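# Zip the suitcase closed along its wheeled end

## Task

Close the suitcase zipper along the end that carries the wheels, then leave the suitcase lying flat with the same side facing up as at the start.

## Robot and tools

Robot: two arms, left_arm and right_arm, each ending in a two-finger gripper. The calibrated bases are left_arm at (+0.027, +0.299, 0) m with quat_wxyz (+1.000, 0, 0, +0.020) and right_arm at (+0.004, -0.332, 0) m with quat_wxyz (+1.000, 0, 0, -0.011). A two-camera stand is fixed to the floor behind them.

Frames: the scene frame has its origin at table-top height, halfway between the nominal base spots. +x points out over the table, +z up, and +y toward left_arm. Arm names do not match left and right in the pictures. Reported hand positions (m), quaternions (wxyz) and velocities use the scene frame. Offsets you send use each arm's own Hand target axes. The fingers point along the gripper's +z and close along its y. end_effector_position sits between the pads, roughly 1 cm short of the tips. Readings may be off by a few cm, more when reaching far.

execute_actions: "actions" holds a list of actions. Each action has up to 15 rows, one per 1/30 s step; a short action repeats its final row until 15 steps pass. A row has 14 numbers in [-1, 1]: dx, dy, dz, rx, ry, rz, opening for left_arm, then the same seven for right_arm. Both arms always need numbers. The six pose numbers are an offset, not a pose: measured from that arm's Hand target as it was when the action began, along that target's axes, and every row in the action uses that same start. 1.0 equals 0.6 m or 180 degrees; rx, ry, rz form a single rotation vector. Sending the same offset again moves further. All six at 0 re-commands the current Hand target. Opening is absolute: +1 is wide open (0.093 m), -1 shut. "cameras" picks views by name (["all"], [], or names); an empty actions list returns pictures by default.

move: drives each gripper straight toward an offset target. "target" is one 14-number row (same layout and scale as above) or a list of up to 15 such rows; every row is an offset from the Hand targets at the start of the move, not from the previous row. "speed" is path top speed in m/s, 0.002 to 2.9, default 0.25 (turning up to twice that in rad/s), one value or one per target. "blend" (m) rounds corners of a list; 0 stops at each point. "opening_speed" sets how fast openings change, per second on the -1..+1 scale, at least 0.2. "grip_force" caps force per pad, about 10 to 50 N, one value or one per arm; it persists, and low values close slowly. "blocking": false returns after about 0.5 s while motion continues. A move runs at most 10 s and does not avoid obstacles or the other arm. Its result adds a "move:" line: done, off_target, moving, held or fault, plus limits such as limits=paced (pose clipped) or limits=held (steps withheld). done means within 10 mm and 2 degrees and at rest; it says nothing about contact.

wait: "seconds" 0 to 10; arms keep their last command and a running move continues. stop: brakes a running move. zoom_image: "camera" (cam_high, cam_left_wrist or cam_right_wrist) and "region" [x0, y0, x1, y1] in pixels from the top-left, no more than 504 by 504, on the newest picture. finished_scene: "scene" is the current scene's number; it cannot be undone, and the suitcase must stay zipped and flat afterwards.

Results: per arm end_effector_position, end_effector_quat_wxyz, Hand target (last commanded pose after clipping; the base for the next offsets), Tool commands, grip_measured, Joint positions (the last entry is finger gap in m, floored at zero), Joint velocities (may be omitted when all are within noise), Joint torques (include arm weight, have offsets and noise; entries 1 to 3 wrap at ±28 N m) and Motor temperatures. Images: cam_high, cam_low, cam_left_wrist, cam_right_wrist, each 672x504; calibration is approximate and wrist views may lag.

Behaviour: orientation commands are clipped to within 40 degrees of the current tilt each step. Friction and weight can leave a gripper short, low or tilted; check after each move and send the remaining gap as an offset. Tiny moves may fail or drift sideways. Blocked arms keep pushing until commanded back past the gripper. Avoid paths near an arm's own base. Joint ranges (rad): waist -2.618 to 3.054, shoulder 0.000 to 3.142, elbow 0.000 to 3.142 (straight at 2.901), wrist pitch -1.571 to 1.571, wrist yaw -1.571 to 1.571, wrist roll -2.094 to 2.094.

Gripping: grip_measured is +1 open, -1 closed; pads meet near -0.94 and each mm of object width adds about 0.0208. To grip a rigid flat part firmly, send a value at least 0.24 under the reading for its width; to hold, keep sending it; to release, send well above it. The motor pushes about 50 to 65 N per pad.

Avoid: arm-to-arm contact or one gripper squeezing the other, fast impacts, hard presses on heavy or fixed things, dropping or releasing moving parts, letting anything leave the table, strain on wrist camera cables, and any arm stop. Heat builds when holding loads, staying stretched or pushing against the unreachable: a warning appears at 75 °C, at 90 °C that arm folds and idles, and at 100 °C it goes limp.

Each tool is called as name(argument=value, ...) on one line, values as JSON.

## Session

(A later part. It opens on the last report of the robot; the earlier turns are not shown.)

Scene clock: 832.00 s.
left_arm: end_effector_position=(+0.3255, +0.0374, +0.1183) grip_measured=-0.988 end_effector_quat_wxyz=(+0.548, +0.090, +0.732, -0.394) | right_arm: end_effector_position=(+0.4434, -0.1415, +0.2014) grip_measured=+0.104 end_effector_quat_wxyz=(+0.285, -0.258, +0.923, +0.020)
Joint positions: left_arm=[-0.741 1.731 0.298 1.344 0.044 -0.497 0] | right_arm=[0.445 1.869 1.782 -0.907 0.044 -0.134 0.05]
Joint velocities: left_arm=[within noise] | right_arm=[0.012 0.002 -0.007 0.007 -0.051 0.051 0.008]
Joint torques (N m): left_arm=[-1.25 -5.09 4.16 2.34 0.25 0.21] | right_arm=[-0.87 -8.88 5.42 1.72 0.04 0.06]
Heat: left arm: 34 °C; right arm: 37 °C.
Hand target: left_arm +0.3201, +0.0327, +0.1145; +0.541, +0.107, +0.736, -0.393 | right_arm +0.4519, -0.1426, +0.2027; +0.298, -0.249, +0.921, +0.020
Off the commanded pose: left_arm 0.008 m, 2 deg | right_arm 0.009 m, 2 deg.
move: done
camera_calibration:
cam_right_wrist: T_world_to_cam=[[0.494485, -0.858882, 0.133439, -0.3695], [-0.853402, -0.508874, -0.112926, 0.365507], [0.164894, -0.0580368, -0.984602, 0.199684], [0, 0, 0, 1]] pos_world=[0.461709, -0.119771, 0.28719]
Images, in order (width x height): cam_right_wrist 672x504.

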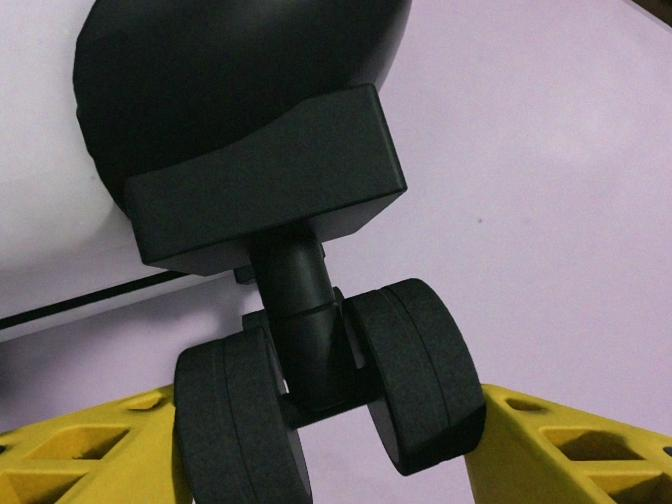

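move(target=[[0,0,0,0,0,0,-1,0.015,0,0.03,0,0,0.0,0.15],[0,0,0,0,0,0,-1,0.015,0,0.03,0,0,0,-0.35]], speed=0.08, opening_speed=0.5, cameras=["cam_right_wrist"])

Scene clock: 838.67 s.
left_arm: end_effector_position=(+0.3252, +0.0371, +0.1182) grip_measured=-0.988 end_effector_quat_wxyz=(+0.548, +0.091, +0.732, -0.395) | right_arm: end_effector_position=(+0.4464, -0.1417, +0.1967) grip_measured=+0.082 end_effector_quat_wxyz=(+0.296, -0.257, +0.920, +0.022)
Joint positions: left_arm=[-0.741 1.731 0.298 1.344 0.047 -0.497 0] | right_arm=[0.442 1.854 1.731 -0.845 0.042 -0.138 0.049]
Joint torques (N m): left_arm=[-1.29 -5.09 4.12 2.33 0.21 0.19] | right_arm=[-1.02 -7.3 3.49 1.88 0.01 0.06]
Heat: left arm: 34 °C; right arm: 37 °C.
Hand target: left_arm +0.3202, +0.0327, +0.1146; +0.541, +0.107, +0.736, -0.393 | right_arm +0.4553, -0.1432, +0.1828; +0.298, -0.250, +0.921, +0.020
Off the commanded pose: left_arm 0.008 m, 2 deg | right_arm 0.017 m, 1 deg.
move: off_target (right_arm); target 2's new opening was sent with right_arm's hand 0.017 m and 1 deg from that target
camera_calibration:
cam_right_wrist: T_world_to_cam=[[0.492302, -0.859642, 0.136578, -0.370188], [-0.849971, -0.508595, -0.137409, 0.370664], [0.187585, -0.0484411, -0.981053, 0.185122], [0, 0, 0, 1]] pos_world=[0.462572, -0.120744, 0.283106]
Images, in order (width x height): cam_right_wrist 672x504.

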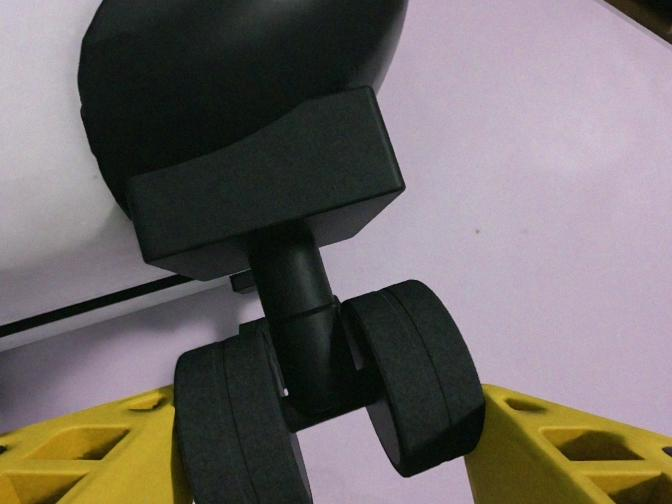

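move(target=[0,0,0,0,0,0,-1,0.145,0.069,-0.108,0.115,0.023,0.169,-0.35], speed=0.06, cameras=["cam_high","cam_left_wrist"])

Scene clock: 852.67 s.
left_arm: end_effector_position=(+0.3329, +0.0471, +0.1115) grip_measured=-0.988 end_effector_quat_wxyz=(+0.552, +0.071, +0.744, -0.370) | right_arm: end_effector_position=(+0.3474, -0.1475, +0.1950) grip_measured=+0.073 end_effector_quat_wxyz=(+0.305, +0.010, +0.950, -0.061)
Joint positions: left_arm=[-0.732 1.731 0.298 1.316 -0.006 -0.497 0] | right_arm=[0.715 1.64 1.484 -0.989 0.483 0.609 0.049]
Joint torques (N m): left_arm=[-2.24 -5.22 4.04 2.67 0.68 0.21] | right_arm=[-0.21 -6.56 3.6 0.78 0.48 1]
Heat: left arm: 35 °C; right arm: 38 °C.
Hand target: left_arm +0.3201, +0.0327, +0.1146; +0.541, +0.107, +0.736, -0.393 | right_arm +0.3402, -0.1580, +0.1827; +0.289, +0.056, +0.953, -0.075
Off the commanded pose: left_arm 0.019 m, 5 deg | right_arm 0.018 m, 6 deg.
move: off_target (left_arm, right_arm)
camera_calibration:
cam_left_wrist: T_world_to_cam=[[-0.514478, -0.724639, 0.458486, 0.155319], [-0.665966, 0.000831035, -0.745982, 0.343581], [0.540187, -0.689128, -0.483012, -0.00601993], [0, 0, 0, 1]] pos_world=[0.311973, 0.108116, 0.182186]
Images, in order (width x height): cam_high 672x504, cam_left_wrist 672x504.

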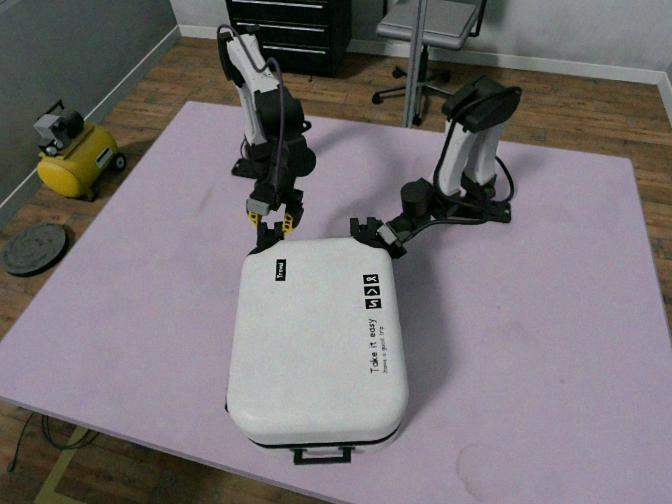

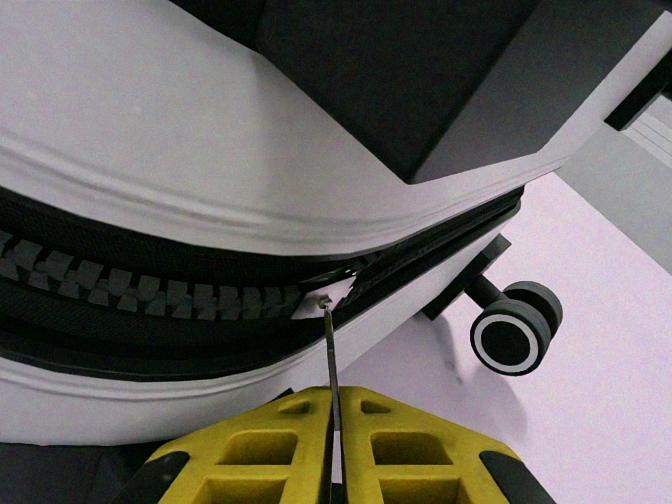

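move(target=[0.023,-0.055,0.046,0,0,0,-1,0.002,0.033,-0.006,0,0,0,-0.35], speed=0.06, cameras=["cam_high","cam_left_wrist"])

Scene clock: 882.23 s.
left_arm: end_effector_position=(+0.3352, +0.0384, +0.1115) grip_measured=-0.988 end_effector_quat_wxyz=(+0.565, +0.009, +0.744, -0.356) | right_arm: end_effector_position=(+0.3399, -0.1496, +0.1962) grip_measured=+0.070 end_effector_quat_wxyz=(+0.299, +0.027, +0.950, -0.082)
Joint positions: left_arm=[-0.832 1.769 0.334 1.325 -0.215 -0.574 0] | right_arm=[0.741 1.658 1.517 -1.062 0.525 0.677 0.049]
Joint torques (N m): left_arm=[-5.82 -3.51 8.47 2.32 1.16 0.78] | right_arm=[1.72 -3.07 6.06 1.03 0.22 0.85]
Heat: left arm: 38 °C; right arm: 34 °C.
Hand target: left_arm +0.3151, -0.0122, +0.1147; +0.541, +0.107, +0.736, -0.393 | right_arm +0.3403, -0.1379, +0.1828; +0.289, +0.056, +0.953, -0.075
Off the commanded pose: left_arm 0.055 m, 12 deg | right_arm 0.018 m, 4 deg.
move: off_target (left_arm, right_arm)
camera_calibration:
cam_left_wrist: T_world_to_cam=[[-0.416326, -0.755585, 0.505731, 0.113296], [-0.677242, -0.113417, -0.726967, 0.351083], [0.606644, -0.645157, -0.464495, -0.0392771], [0, 0, 0, 1]] pos_world=[0.308763, 0.100083, 0.179684]
Images, in order (width x height): cam_high 672x504, cam_left_wrist 672x504.

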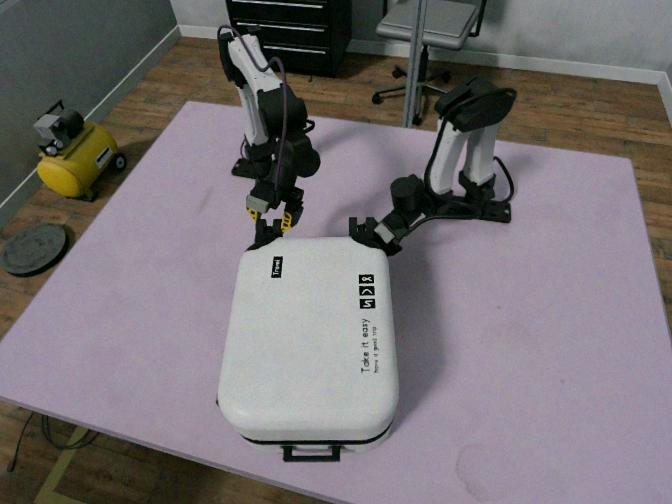

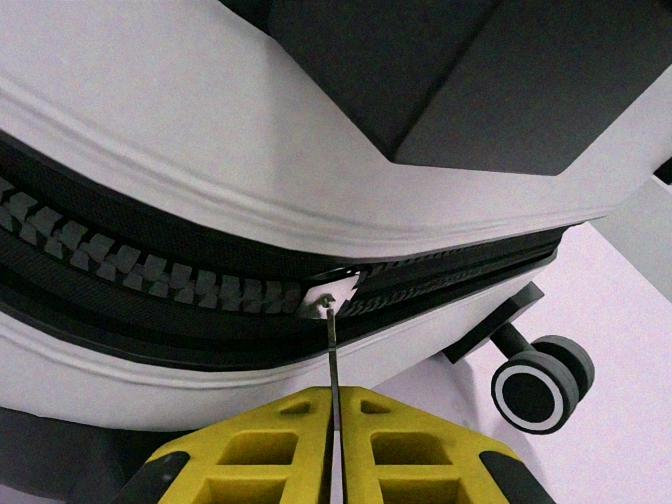

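move(target=[0.024,-0.054,0.034,0,0,0,-1,0.002,0.033,-0.006,0,0,0,-0.35], speed=0.06, cameras=["cam_high","cam_left_wrist"])

Scene clock: 887.60 s.
left_arm: end_effector_position=(+0.3234, -0.0004, +0.1110) grip_measured=-0.988 end_effector_quat_wxyz=(+0.570, +0.014, +0.743, -0.350) | right_arm: end_effector_position=(+0.3382, -0.1636, +0.1923) grip_measured=-0.346 end_effector_quat_wxyz=(+0.299, +0.059, +0.939, -0.160)
Joint positions: left_arm=[-0.972 1.83 0.422 1.297 -0.361 -0.571 0] | right_arm=[0.768 1.737 1.578 -1.194 0.662 0.797 0.029]
Joint torques (N m): left_arm=[-4.51 -4.19 9.63 2.1 1.36 0.64] | right_arm=[3.6 -5.44 7.56 1.43 -0.93 0.19]
Heat: left arm: 37 °C; right arm: 34 °C.
Hand target: left_arm +0.3051, -0.0519, +0.1149; +0.541, +0.107, +0.736, -0.393 | right_arm +0.3403, -0.1177, +0.1830; +0.289, +0.056, +0.953, -0.075
Off the commanded pose: left_arm 0.055 m, 12 deg | right_arm 0.047 m, 10 deg.
move: off_target (left_arm, right_arm)
camera_calibration:
cam_left_wrist: T_world_to_cam=[[-0.419952, -0.763631, 0.490416, 0.0821352], [-0.667573, -0.106148, -0.736938, 0.336335], [0.614806, -0.636868, -0.465203, -0.0598989], [0, 0, 0, 1]] pos_world=[0.295847, 0.0602746, 0.179712]
Images, in order (width x height): cam_high 672x504, cam_left_wrist 672x504.

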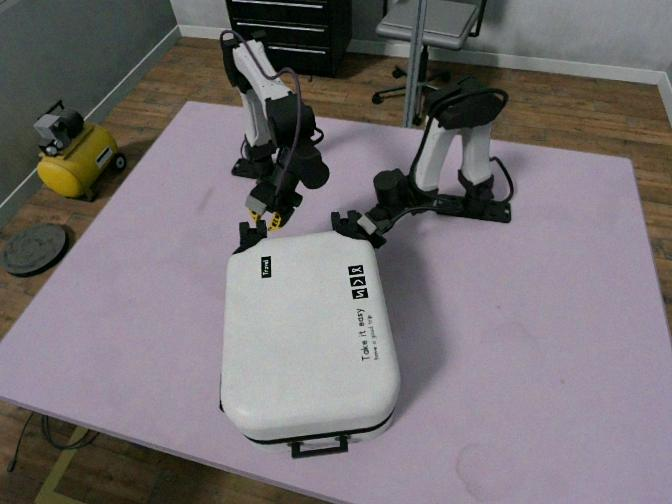

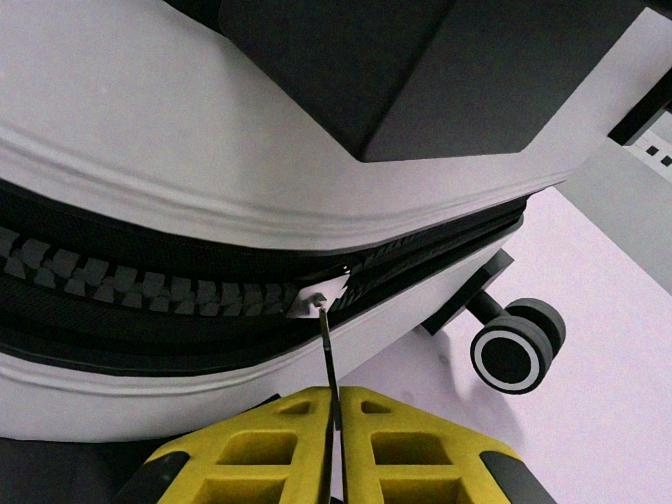

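execute_actions(actions=[], cameras=["cam_right_wrist","cam_low"])

zoom_image(camera="cam_low", region=[300, 150, 560, 350])

Scene clock: 893.30 s.
left_arm: end_effector_position=(+0.3234, -0.0004, +0.1110) grip_measured=-0.988 end_effector_quat_wxyz=(+0.570, +0.014, +0.743, -0.350) | right_arm: end_effector_position=(+0.3382, -0.1636, +0.1923) grip_measured=-0.346 end_effector_quat_wxyz=(+0.299, +0.060, +0.939, -0.160)
Joint positions: left_arm=[-0.972 1.83 0.422 1.297 -0.361 -0.571 0] | right_arm=[0.768 1.737 1.578 -1.194 0.662 0.798 0.029]
Joint velocities: within noise
Joint torques (N m): left_arm=[-4.57 -4.21 9.46 2.1 1.36 0.65] | right_arm=[3.56 -5.5 7.56 1.43 -0.92 0.19]
Motor temperatures (°C): left_arm=[22 26 28 37 22 19 20] | right_arm=[19 26 28 34 19 20 21]
Heat: left arm: 37 °C; right arm: 34 °C.
Hand target: left_arm +0.3051, -0.0519, +0.1149; +0.541, +0.107, +0.736, -0.393 | right_arm +0.3403, -0.1177, +0.1830; +0.289, +0.056, +0.953, -0.075
Tool commands: left_gripper/opening=-1.0 right_gripper/opening=-0.35
Off the commanded pose: left_arm 0.055 m, 12 deg | right_arm 0.047 m, 10 deg.
camera_calibration:
cam_right_wrist: T_world_to_cam=[[-0.19811, -0.936676, 0.288773, -0.143498], [-0.972123, 0.150063, -0.180163, 0.424327], [0.12542, -0.316415, -0.940293, 0.169449], [0, 0, 0, 1]] pos_world=[0.362818, -0.144471, 0.277218]
Images, in order (width x height): cam_low 672x504, cam_right_wrist 672x504.

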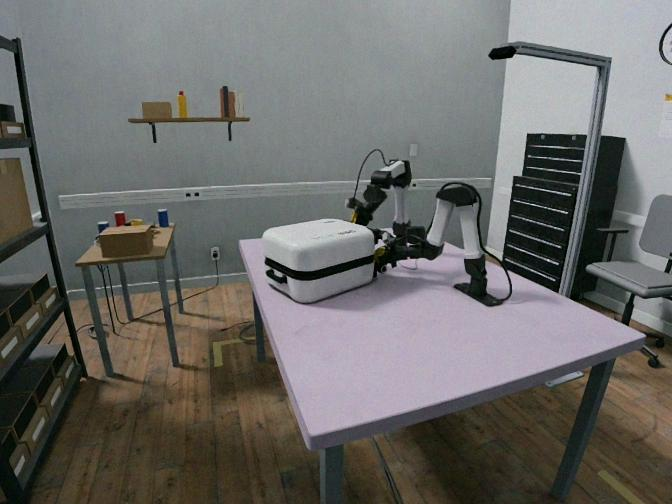

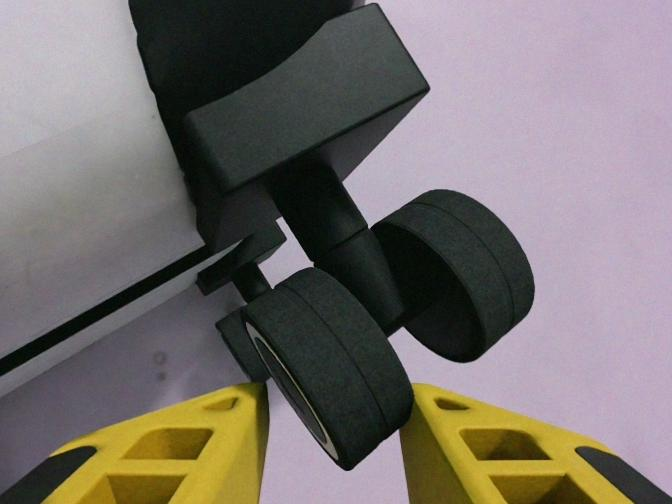

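Scaled by 1.938 from the camera's 672x504 image, which has a finer 960x720 frame.

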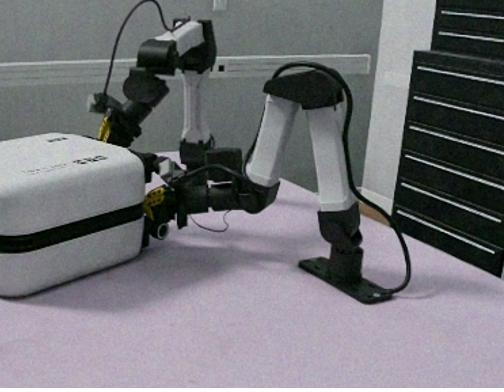

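move(target=[0,0,0,0,0,0,-1,0,-0.03,0,0,0,0,-0.8], opening_speed=0.5, cameras=["cam_right_wrist","cam_left_wrist"])

Scene clock: 901.13 s.
left_arm: end_effector_position=(+0.3233, -0.0030, +0.1109) grip_measured=-0.988 end_effector_quat_wxyz=(+0.569, +0.022, +0.744, -0.350) | right_arm: end_effector_position=(+0.3395, -0.1682, +0.1918) grip_measured=-0.663 end_effector_quat_wxyz=(+0.295, +0.056, +0.940, -0.163)
Joint positions: left_arm=[-0.972 1.83 0.428 1.287 -0.35 -0.561 0] | right_arm=[0.754 1.732 1.572 -1.192 0.658 0.777 0.013]
Joint torques (N m): left_arm=[-4.22 -4.44 9.17 2.18 1.28 0.58] | right_arm=[1.89 -9.21 4.31 1.53 -0.95 0.07]
Heat: left arm: 36 °C; right arm: 34 °C.
Hand target: left_arm +0.3051, -0.0519, +0.1149; +0.541, +0.107, +0.736, -0.393 | right_arm +0.3376, -0.1354, +0.1850; +0.289, +0.056, +0.953, -0.075
Off the commanded pose: left_arm 0.052 m, 12 deg | right_arm 0.034 m, 10 deg.
move: off_target (left_arm, right_arm)
camera_calibration:
cam_left_wrist: T_world_to_cam=[[-0.43003, -0.763849, 0.481257, 0.0844557], [-0.666599, -0.0908605, -0.739858, 0.335968], [0.608867, -0.638967, -0.470109, -0.0591147], [0, 0, 0, 1]] pos_world=[0.296268, 0.0572653, 0.180133]
cam_right_wrist: T_world_to_cam=[[-0.19228, -0.935193, 0.297391, -0.150793], [-0.974201, 0.145417, -0.172589, 0.424543], [0.118158, -0.322904, -0.939027, 0.168376], [0, 0, 0, 1]] pos_world=[0.364701, -0.148388, 0.276226]
Images, in order (width x height): cam_left_wrist 672x504, cam_right_wrist 672x504.

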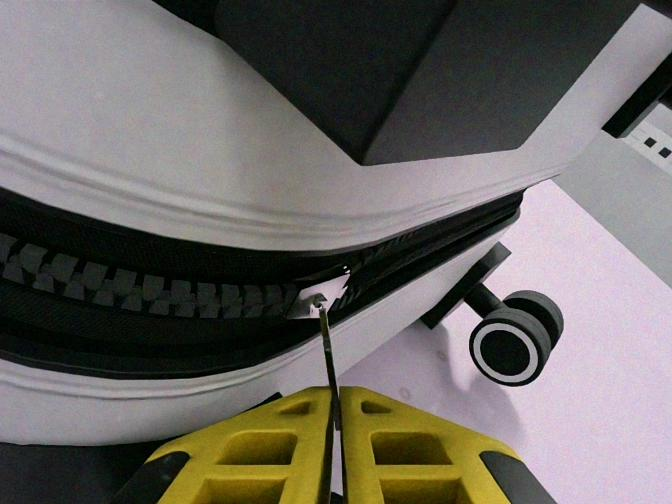

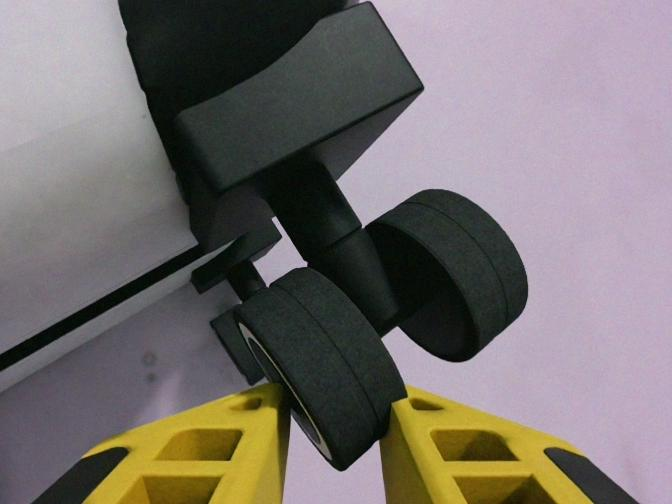

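move(target=[0.006,-0.025,0.058,0,0,0,-1,0.001,0.025,-0.004,0,0,0,-0.8], speed=0.06, cameras=["cam_high","cam_left_wrist"])

Scene clock: 910.93 s.
left_arm: end_effector_position=(+0.3261, -0.0619, +0.1105) grip_measured=-0.988 end_effector_quat_wxyz=(+0.550, +0.069, +0.745, -0.372) | right_arm: end_effector_position=(+0.3289, -0.1408, +0.1822) grip_measured=-0.798 end_effector_quat_wxyz=(+0.276, +0.040, +0.953, -0.119)
Joint positions: left_arm=[-1.024 1.925 0.614 1.185 -0.295 -0.539 0] | right_arm=[0.796 1.74 1.573 -1.17 0.57 0.79 0.007]
Joint torques (N m): left_arm=[-1.87 -5.12 9.03 2.39 0.67 0.34] | right_arm=[0.62 -6.49 7.28 1.31 -0.07 0.25]
Heat: left arm: 35 °C; right arm: 35 °C.
Hand target: left_arm +0.3196, -0.0871, +0.1149; +0.541, +0.107, +0.736, -0.393 | right_arm +0.3381, -0.1202, +0.1849; +0.289, +0.056, +0.953, -0.075
Off the commanded pose: left_arm 0.026 m, 5 deg | right_arm 0.023 m, 6 deg.
move: off_target (left_arm, right_arm)
camera_calibration:
cam_left_wrist: T_world_to_cam=[[-0.511768, -0.723052, 0.463994, 0.0718737], [-0.670924, -0.00097647, -0.741525, 0.339294], [0.536614, -0.690793, -0.484613, -0.0766964], [0, 0, 0, 1]] pos_world=[0.305579, -0.000681687, 0.181078]
Images, in order (width x height): cam_high 672x504, cam_left_wrist 672x504.

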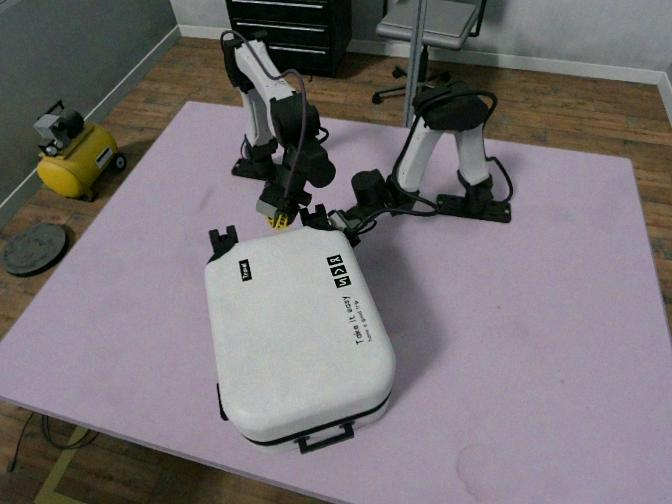

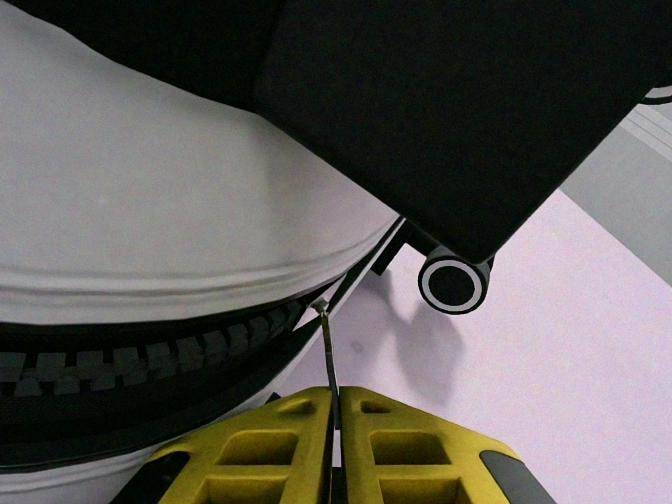

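move(target=[[-0.0,0,-0.02,0,0,0,-1,-0.021,-0.229,-0.147,0,0,0,-0.8],[0,0,-0.02,0,0,0,-1,-0.168,-0.486,0.068,-0.304,-0.146,-0.239,-1],[0,0,-0.02,0,0,0,-1,-0.21,-0.264,0.25,-0.304,-0.146,-0.239,-1]], blend=[0.03,0.03,0], cameras=["cam_high","cam_left_wrist","cam_right_wrist"])

Scene clock: 947.63 s.
left_arm: end_effector_position=(+0.3252, -0.0630, +0.1104) grip_measured=-0.988 end_effector_quat_wxyz=(+0.548, +0.071, +0.745, -0.374) | right_arm: end_effector_position=(+0.4966, -0.3089, +0.1431) grip_measured=-0.987 end_effector_quat_wxyz=(+0.419, -0.430, +0.756, +0.259)
Joint positions: left_arm=[-1.024 1.925 0.614 1.185 -0.287 -0.539 0] | right_arm=[-0.219 2.122 1.719 -0.765 -0.978 -1.058 0]
Joint torques (N m): left_arm=[-2.52 -7.58 5.33 2.57 0.53 0.32] | right_arm=[-0.32 -12.22 4.85 1.29 -0.56 0.06]
Heat: left arm: 37 °C; right arm: 34 °C.
Hand target: left_arm +0.3111, -0.0787, +0.1162; +0.541, +0.107, +0.736, -0.393 | right_arm +0.4997, -0.3102, +0.1498; +0.432, -0.433, +0.750, +0.250
Off the commanded pose: left_arm 0.022 m, 5 deg | right_arm 0.007 m, 2 deg.
move: off_target (left_arm); blend cut to 0 m at target 2
camera_calibration:
cam_left_wrist: T_world_to_cam=[[-0.51712, -0.718732, 0.464771, 0.0726947], [-0.671484, 0.00394929, -0.741008, 0.339112], [0.530751, -0.695277, -0.484659, -0.0753557], [0, 0, 0, 1]] pos_world=[0.305295, -0.00148434, 0.180976]
cam_right_wrist: T_world_to_cam=[[0.867608, -0.497219, -0.00542489, -0.585533], [-0.419303, -0.725699, -0.545478, 0.098426], [0.267285, 0.475536, -0.838108, 0.216789], [0, 0, 0, 1]] pos_world=[0.491339, -0.322801, 0.232205]
Images, in order (width x height): cam_high 672x504, cam_left_wrist 672x504, cam_right_wrist 672x504.

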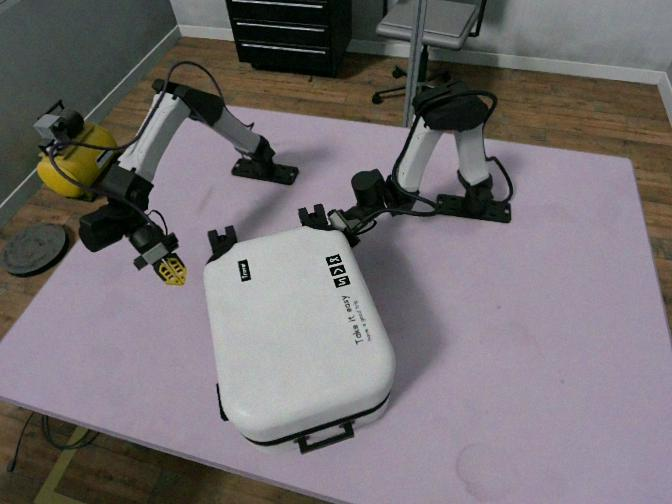

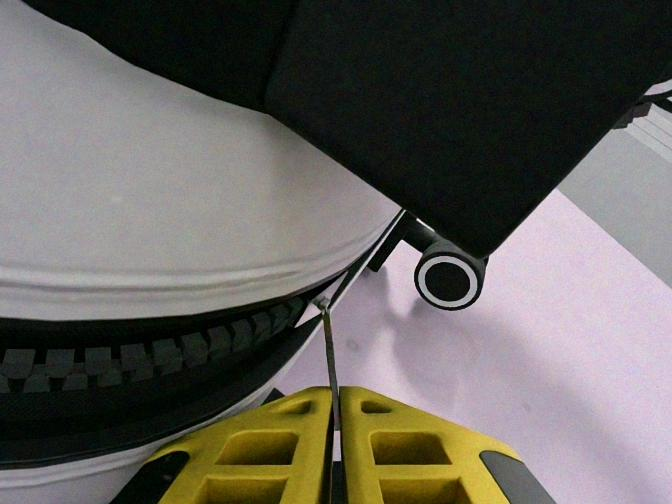

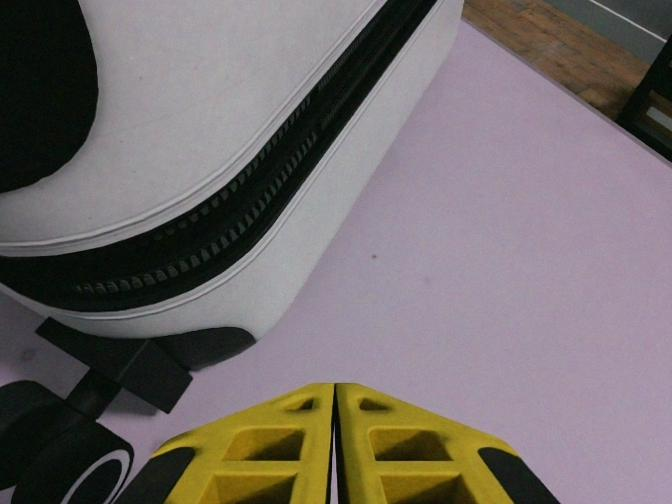

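move(target=[[0,0,0,0,0,0,-1,-0.058,0,0.03,0,0,0,-1],[0,0,0,0,0,0,-1,-0.091,0.126,0.041,0,0,0,-1]], speed=0.08, cameras=["cam_high","cam_left_wrist","cam_right_wrist"])

Scene clock: 960.33 s.
left_arm: end_effector_position=(+0.3251, -0.0631, +0.1104) grip_measured=-0.988 end_effector_quat_wxyz=(+0.548, +0.072, +0.745, -0.374) | right_arm: end_effector_position=(+0.4661, -0.2474, +0.1596) grip_measured=-0.987 end_effector_quat_wxyz=(+0.411, -0.416, +0.773, +0.244)
Joint positions: left_arm=[-1.024 1.925 0.614 1.185 -0.287 -0.539 0] | right_arm=[-0.073 1.891 1.445 -0.535 -0.86 -0.806 0]
Joint torques (N m): left_arm=[-2.54 -7.53 5.53 2.57 0.5 0.31] | right_arm=[2.48 -14.27 4.75 1.36 -0.75 0.04]
Motor temperatures (°C): left_arm=[21 30 28 37 21 19 20] | right_arm=[19 33 29 34 19 19 20]
Heat: left arm: 37 °C; right arm: 34 °C.
Hand target: left_arm +0.3111, -0.0787, +0.1162; +0.541, +0.107, +0.736, -0.393 | right_arm +0.4586, -0.2303, +0.1849; +0.432, -0.433, +0.750, +0.250
Off the commanded pose: left_arm 0.022 m, 5 deg | right_arm 0.031 m, 4 deg.
move: off_target (left_arm, right_arm)
camera_calibration:
cam_left_wrist: T_world_to_cam=[[-0.517374, -0.718522, 0.464812, 0.072642], [-0.671518, 0.00419093, -0.740977, 0.33905], [0.53046, -0.695491, -0.484669, -0.0752827], [0, 0, 0, 1]] pos_world=[0.305196, -0.00158448, 0.180976]
cam_right_wrist: T_world_to_cam=[[0.844605, -0.535322, -0.00853026, -0.526566], [-0.462043, -0.720755, -0.516748, 0.155825], [0.270479, 0.440389, -0.856095, 0.202216], [0, 0, 0, 1]] pos_world=[0.462043, -0.258625, 0.249147]
Images, in order (width x height): cam_high 672x504, cam_left_wrist 672x504, cam_right_wrist 672x504.

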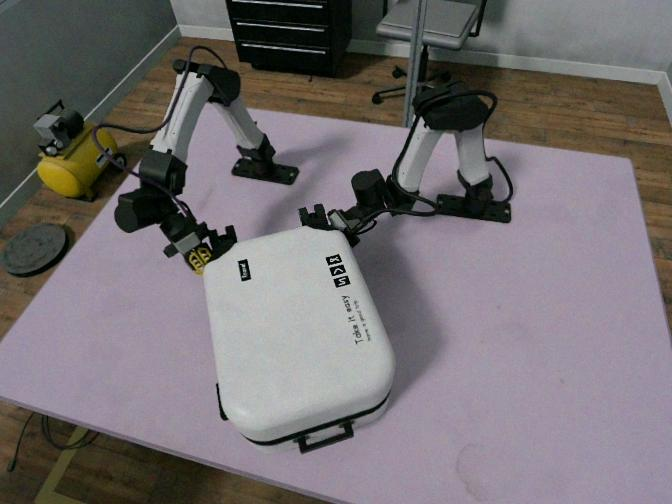

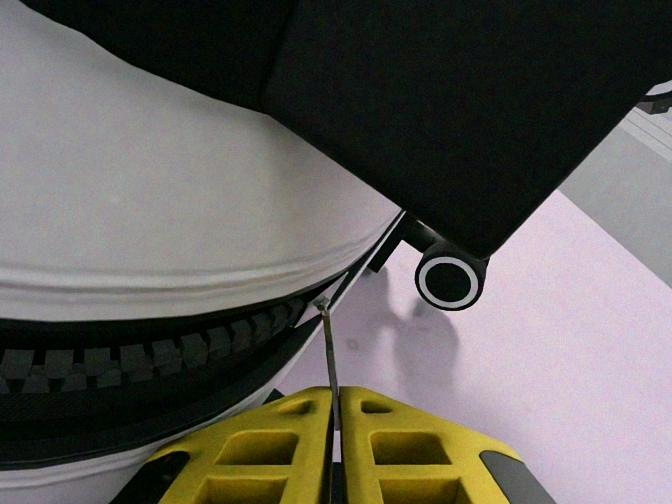

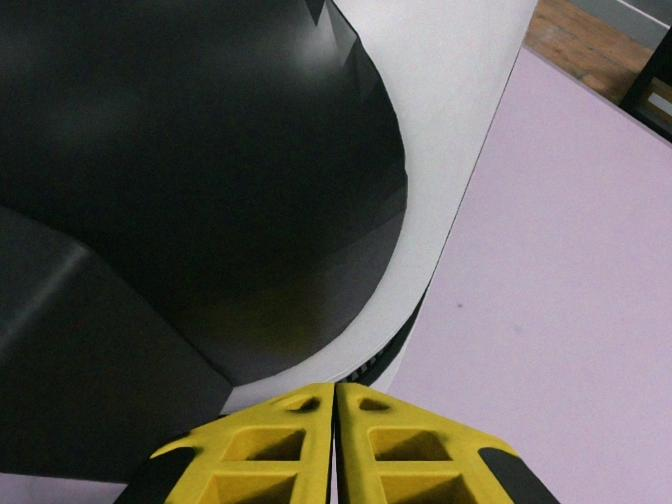

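move(target=[0.006,-0.025,0.058,0,0,0,-1,-0.012,0.025,0.02,0,0,0,-1], speed=0.06, cameras=["cam_high","cam_left_wrist"])

Scene clock: 966.27 s.
left_arm: end_effector_position=(+0.3345, -0.0771, +0.1097) grip_measured=-0.988 end_effector_quat_wxyz=(+0.555, +0.060, +0.748, -0.359) | right_arm: end_effector_position=(+0.4769, -0.2561, +0.1631) grip_measured=-0.987 end_effector_quat_wxyz=(+0.428, -0.404, +0.784, +0.198)
Joint positions: left_arm=[-1.044 1.967 0.697 1.136 -0.347 -0.539 0] | right_arm=[-0.068 1.859 1.409 -0.438 -0.774 -0.753 0]
Joint torques (N m): left_arm=[-2.65 -4.94 10.97 2.4 0.85 0.33] | right_arm=[6.15 -13.93 4.22 1.13 -1.29 0.1]
Heat: left arm: 38 °C; right arm: 35 °C.
Hand target: left_arm +0.3257, -0.1139, +0.1162; +0.541, +0.107, +0.736, -0.393 | right_arm +0.4526, -0.2107, +0.1852; +0.432, -0.433, +0.750, +0.250
Off the commanded pose: left_arm 0.038 m, 7 deg | right_arm 0.056 m, 8 deg.
move: off_target (left_arm, right_arm)
camera_calibration:
cam_left_wrist: T_world_to_cam=[[-0.488742, -0.744138, 0.455401, 0.0573048], [-0.669998, -0.0141849, -0.742228, 0.343141], [0.55878, -0.667875, -0.491638, -0.0970083], [0, 0, 0, 1]] pos_world=[0.312117, -0.0172793, 0.180899]
Images, in order (width x height): cam_high 672x504, cam_left_wrist 672x504.

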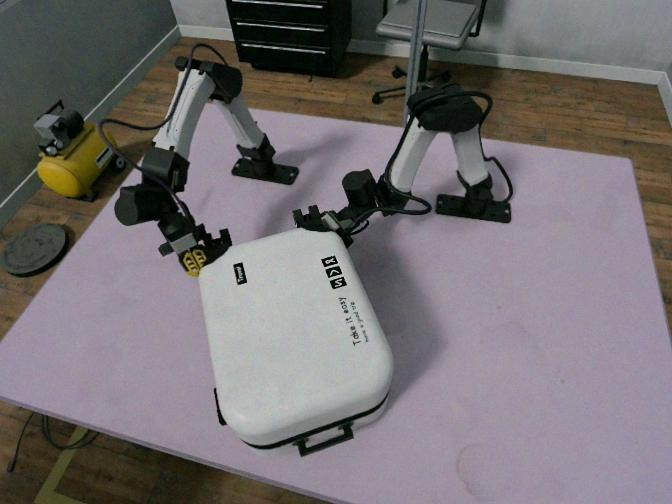

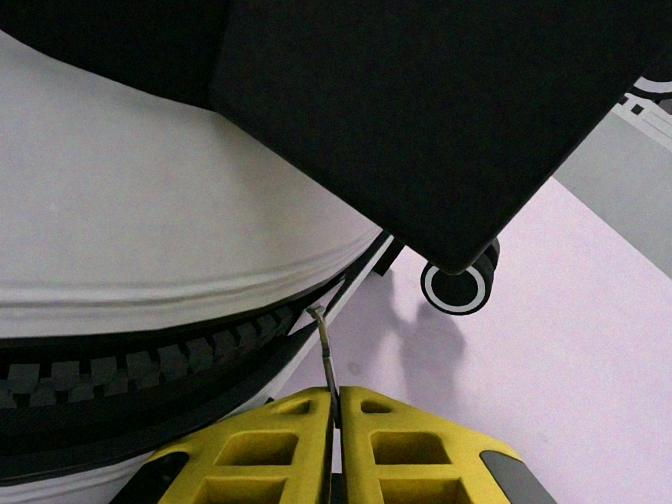

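move(target=[0.01,-0.037,0.055,0,0,0,-1,-0.018,0.06,0.05,0,0,0,-1], speed=0.06, cameras=["cam_high","cam_left_wrist"])

Scene clock: 976.47 s.
left_arm: end_effector_position=(+0.3475, -0.0895, +0.1092) grip_measured=-0.988 end_effector_quat_wxyz=(+0.570, +0.013, +0.747, -0.341) | right_arm: end_effector_position=(+0.4913, -0.2675, +0.1675) grip_measured=-0.987 end_effector_quat_wxyz=(+0.457, -0.366, +0.802, +0.115)
Joint positions: left_arm=[-1.075 2.032 0.8 1.099 -0.475 -0.582 0] | right_arm=[-0.04 1.796 1.314 -0.252 -0.592 -0.648 0]
Joint torques (N m): left_arm=[-3.48 -5.16 13.7 2.04 1.53 0.67] | right_arm=[12.52 -13.35 3.44 0.83 -2.23 0.24]
Heat: left arm: 37 °C; right arm: 36 °C.
Hand target: left_arm +0.3339, -0.1532, +0.1177; +0.541, +0.107, +0.736, -0.393 | right_arm +0.4370, -0.1655, +0.1794; +0.432, -0.433, +0.750, +0.251
Off the commanded pose: left_arm 0.066 m, 13 deg | right_arm 0.116 m, 19 deg.
move: off_target (left_arm, right_arm)
camera_calibration:
cam_left_wrist: T_world_to_cam=[[-0.407757, -0.776646, 0.480162, 0.0208408], [-0.670661, -0.102117, -0.734701, 0.342875], [0.619636, -0.621605, -0.479227, -0.131169], [0, 0, 0, 1]] pos_world=[0.319728, -0.0303357, 0.179044]
Images, in order (width x height): cam_high 672x504, cam_left_wrist 672x504.

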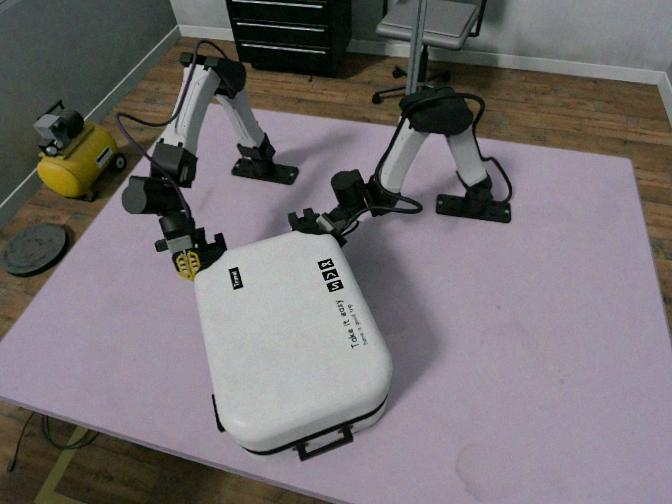

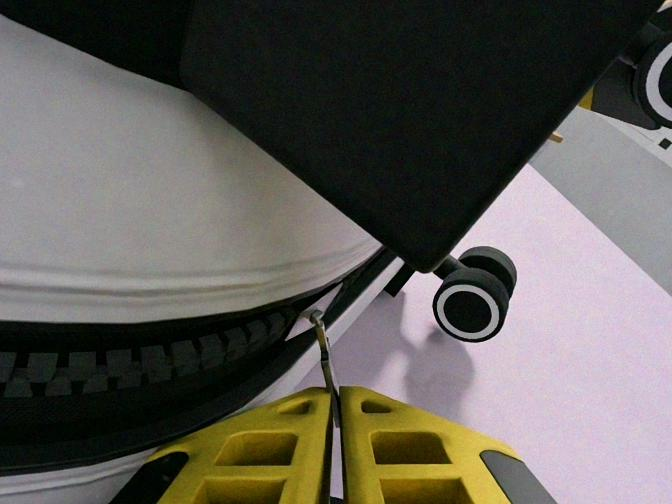

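zoom_image(camera="cam_left_wrist", region=[200, 220, 440, 400])

Scaled by 2.100 from the camera's 672x504 image, which has a finer 960x720 frame.

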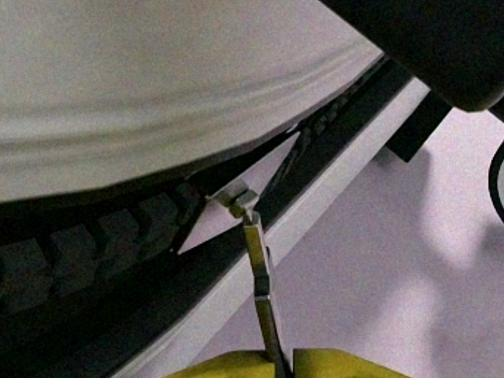

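move(target=[-0.037,0.064,0.03,0,0,0,-1,0,0,0,0,0,0,-1], speed=0.06, cameras=["cam_high","cam_left_wrist"])

Scene clock: 996.00 s.
left_arm: end_effector_position=(+0.3822, -0.0822, +0.1103) grip_measured=-0.988 end_effector_quat_wxyz=(+0.564, +0.017, +0.745, -0.357) | right_arm: end_effector_position=(+0.4999, -0.2751, +0.1677) grip_measured=-0.987 end_effector_quat_wxyz=(+0.462, -0.338, +0.815, +0.090)
Joint positions: left_arm=[-0.969 2.064 0.848 1.099 -0.34 -0.581 0] | right_arm=[-0.033 1.796 1.307 -0.208 -0.52 -0.594 0]
Joint torques (N m): left_arm=[-1.94 -5.52 13.81 1.97 1.43 0.8] | right_arm=[11.52 -13.89 3.26 0.69 -2.84 -0.14]
Motor temperatures (°C): left_arm=[21 29 34 35 23 19 20] | right_arm=[27 42 28 32 24 19 20]
Heat: left arm: 35 °C; right arm: 42 °C.
Hand target: left_arm +0.3779, -0.1340, +0.1177; +0.541, +0.107, +0.736, -0.393 | right_arm +0.4370, -0.1655, +0.1794; +0.432, -0.433, +0.750, +0.250
Off the commanded pose: left_arm 0.053 m, 12 deg | right_arm 0.127 m, 23 deg.
move: off_target (left_arm, right_arm)
camera_calibration:
cam_left_wrist: T_world_to_cam=[[-0.427622, -0.754128, 0.498427, 0.047601], [-0.676465, -0.0987771, -0.72982, 0.369602], [0.599611, -0.649256, -0.467902, -0.143441], [0, 0, 0, 1]] pos_world=[0.356387, -0.0207245, 0.178901]
Images, in order (width x height): cam_high 672x504, cam_left_wrist 672x504.

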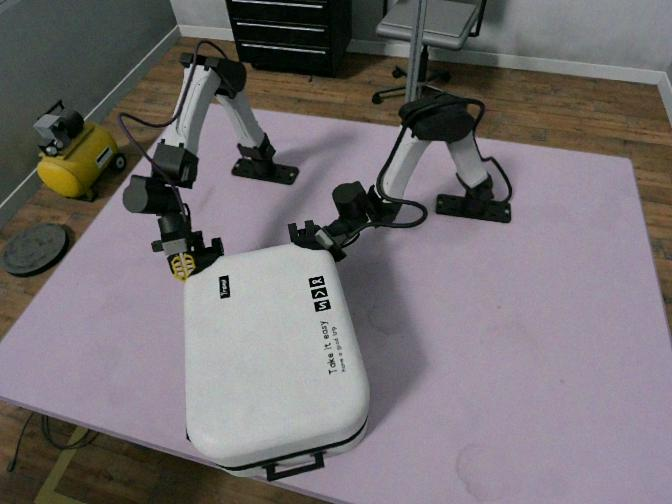

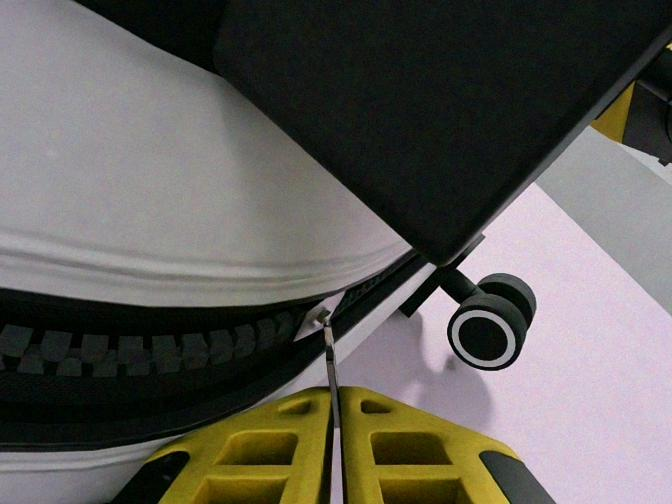

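move(target=[-0.016,0.067,-0.054,0,0,0,-1,0.065,-0.191,-0.179,0,0,0,-1], speed=0.15)

move(target=[0,0,0,0,0,0,-0.4,0,0,0,0,0,0,-1], opening_speed=0.8)

move(target=[[0,0,-0.12,0,0,0,-0.4,0,0,0,0,0,0,-1],[-0.3,0,-0.3,0,0,0,-0.4,0,0,-0.2,0,0,0,-1]], cameras=["cam_high","cam_left_wrist"])

Scene clock: 1016.80 s.
left_arm: end_effector_position=(+0.3803, -0.0884, +0.1102) grip_measured=-0.988 end_effector_quat_wxyz=(+0.534, +0.095, +0.736, -0.405) | right_arm: end_effector_position=(+0.4752, -0.3230, +0.1908) grip_measured=-0.987 end_effector_quat_wxyz=(+0.421, -0.423, +0.763, +0.250)
Joint positions: left_arm=[-0.897 2.064 0.833 1.128 -0.079 -0.528 0] | right_arm=[-0.26 2.023 1.768 -0.934 -0.975 -1.089 0]
Joint torques (N m): left_arm=[0.62 -9.62 4.05 2.47 0.14 0.32] | right_arm=[0.28 -9.1 8.28 0.83 -0.73 -0.16]
Motor temperatures (°C): left_arm=[21 29 39 34 23 20 20] | right_arm=[29 45 28 30 27 19 20]
Heat: left arm: 39 °C; right arm: 45 °C.
Hand target: left_arm +0.3820, -0.0822, +0.1112; +0.541, +0.107, +0.735, -0.393 | right_arm +0.4802, -0.3203, +0.1993; +0.432, -0.433, +0.750, +0.250
Off the commanded pose: left_arm 0.007 m, 2 deg | right_arm 0.010 m, 2 deg.
move: done

Scene clock: 1017.77 s.
left_arm: end_effector_position=(+0.3734, -0.0954, +0.1151) grip_measured=-0.403 end_effector_quat_wxyz=(+0.530, +0.116, +0.726, -0.423) | right_arm: end_effector_position=(+0.4750, -0.3229, +0.1907) grip_measured=-0.987 end_effector_quat_wxyz=(+0.421, -0.423, +0.763, +0.250)
Joint positions: left_arm=[-0.899 2.064 0.832 1.15 -0.027 -0.518 0.026] | right_arm=[-0.26 2.023 1.768 -0.935 -0.975 -1.09 0]
Joint torques (N m): left_arm=[0.73 -9.76 4.04 2.25 -0.33 0.29] | right_arm=[0.23 -9.05 8.24 0.87 -0.74 -0.13]
Heat: left arm: 38 °C; right arm: 44 °C.
Hand target: left_arm +0.3820, -0.0823, +0.1111; +0.541, +0.107, +0.736, -0.393 | right_arm +0.4802, -0.3203, +0.1993; +0.432, -0.433, +0.750, +0.251
Off the commanded pose: left_arm 0.016 m, 4 deg | right_arm 0.010 m, 2 deg.
move: off_target (left_arm)

Scene clock: 1020.50 s.
left_arm: end_effector_position=(+0.3218, +0.0912, +0.2776) grip_measured=-0.402 end_effector_quat_wxyz=(+0.534, +0.099, +0.741, -0.395) | right_arm: end_effector_position=(+0.4257, -0.4115, +0.2534) grip_measured=-0.987 end_effector_quat_wxyz=(+0.432, -0.420, +0.762, +0.238)
Joint positions: left_arm=[-0.522 0.978 0.636 0.218 0.286 -0.468 0.026] | right_arm=[-0.508 2.102 2.155 -1.567 -1.029 -1.505 0]
Joint torques (N m): left_arm=[0.06 -1.26 10.3 2.35 0.16 0.15] | right_arm=[0.02 -9.09 7.08 0.26 -0.76 -0.13]
Heat: left arm: 38 °C; right arm: 43 °C.
Hand target: left_arm +0.3243, +0.0910, +0.2886; +0.541, +0.107, +0.736, -0.393 | right_arm +0.4283, -0.4103, +0.2593; +0.432, -0.433, +0.750, +0.251
Off the commanded pose: left_arm 0.011 m, 1 deg | right_arm 0.007 m, 3 deg.
joint sent to its limit (right arm) — joint 4 (wrist pitch), lower limit. The joint targets still meet the commanded pose.
move: off_target (left_arm, right_arm)
camera_calibration:
cam_left_wrist: T_world_to_cam=[[-0.570227, -0.677629, 0.464393, 0.11739], [-0.66847, 0.0541741, -0.741763, 0.454767], [0.477482, -0.733406, -0.483866, 0.135083], [0, 0, 0, 1]] pos_world=[0.306437, 0.153981, 0.348176]
Images, in order (width x height): cam_high 672x504, cam_left_wrist 672x504.

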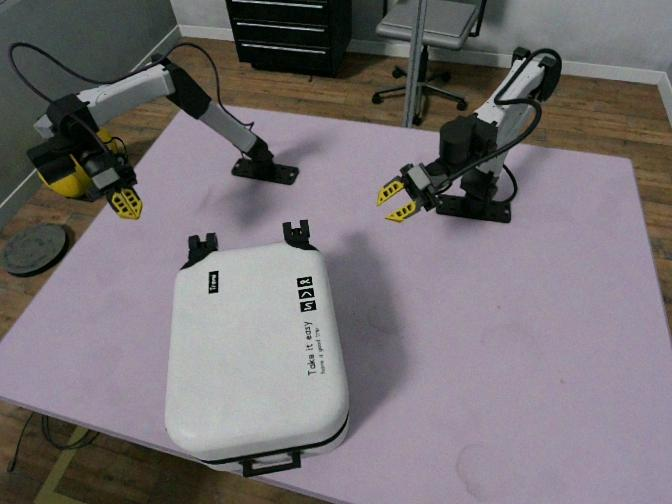

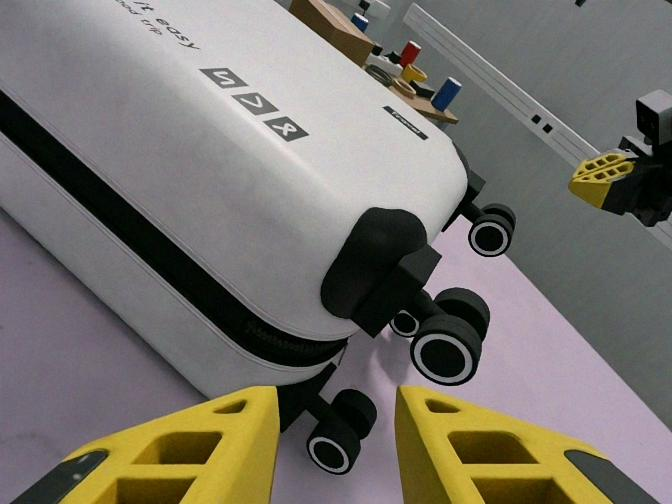

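move(target=[0.104,-0.242,0.197,-0.378,0.171,-0.085,0.8,0,0,0,0,0,0,-1], cameras=["cam_high","cam_left_wrist"])

Scene clock: 1040.07 s.
left_arm: end_effector_position=(+0.3035, -0.1108, +0.2991) grip_measured=+0.798 end_effector_quat_wxyz=(+0.348, -0.152, +0.913, -0.149) | right_arm: end_effector_position=(+0.4257, -0.4114, +0.2534) grip_measured=-0.987 end_effector_quat_wxyz=(+0.431, -0.420, +0.762, +0.238)
Joint positions: left_arm=[-1.21 2.245 2.71 -1.506 -0.597 -1.333 0.084] | right_arm=[-0.508 2.102 2.155 -1.568 -1.029 -1.505 0]
Joint torques (N m): left_arm=[-0.77 -7.9 7.3 0.74 -0.28 -0.14] | right_arm=[0.09 -9.05 7.1 0.29 -0.78 -0.14]
Motor temperatures (°C): left_arm=[21 27 38 36 22 19 20] | right_arm=[24 38 29 29 23 19 20]
Heat: left arm: 38 °C; right arm: 38 °C.
Hand target: left_arm +0.2993, -0.1048, +0.2882; +0.253, -0.207, +0.943, +0.056 | right_arm +0.4284, -0.4103, +0.2593; +0.432, -0.433, +0.750, +0.251
Off the commanded pose: left_arm 0.013 m, 27 deg | right_arm 0.007 m, 3 deg.
joint sent to its limit (left arm) — joint 4 (wrist pitch), lower limit. The joint targets are off in orientation, not in position.
joint sent to its limit (right arm) — joint 4 (wrist pitch), lower limit. The joint targets still meet the commanded pose.
move: off_target (left_arm, right_arm)
camera_calibration:
cam_left_wrist: T_world_to_cam=[[0.167376, -0.916625, 0.363022, -0.259871], [-0.935722, -0.263663, -0.23432, 0.363612], [0.310499, -0.300468, -0.901837, 0.229713], [0, 0, 0, 1]] pos_world=[0.31241, -0.0733116, 0.386704]
Images, in order (width x height): cam_high 672x504, cam_left_wrist 672x504.

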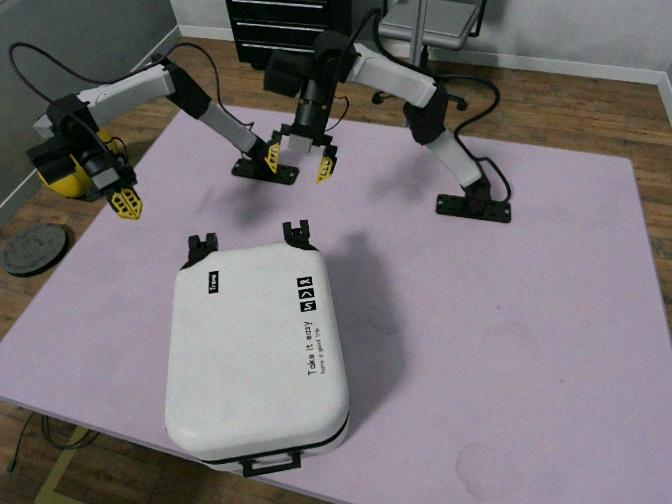

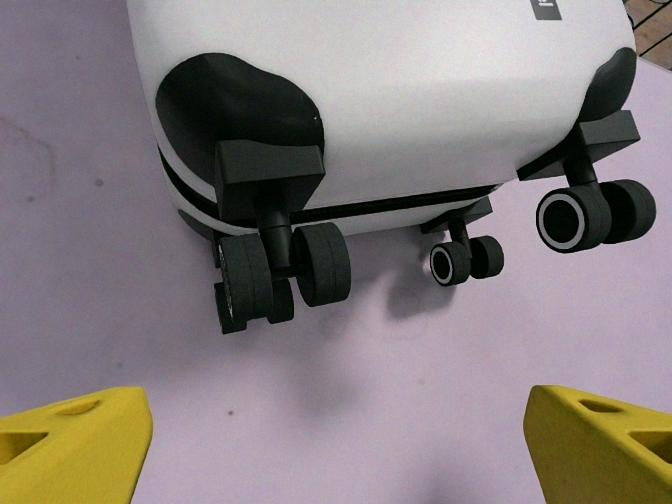

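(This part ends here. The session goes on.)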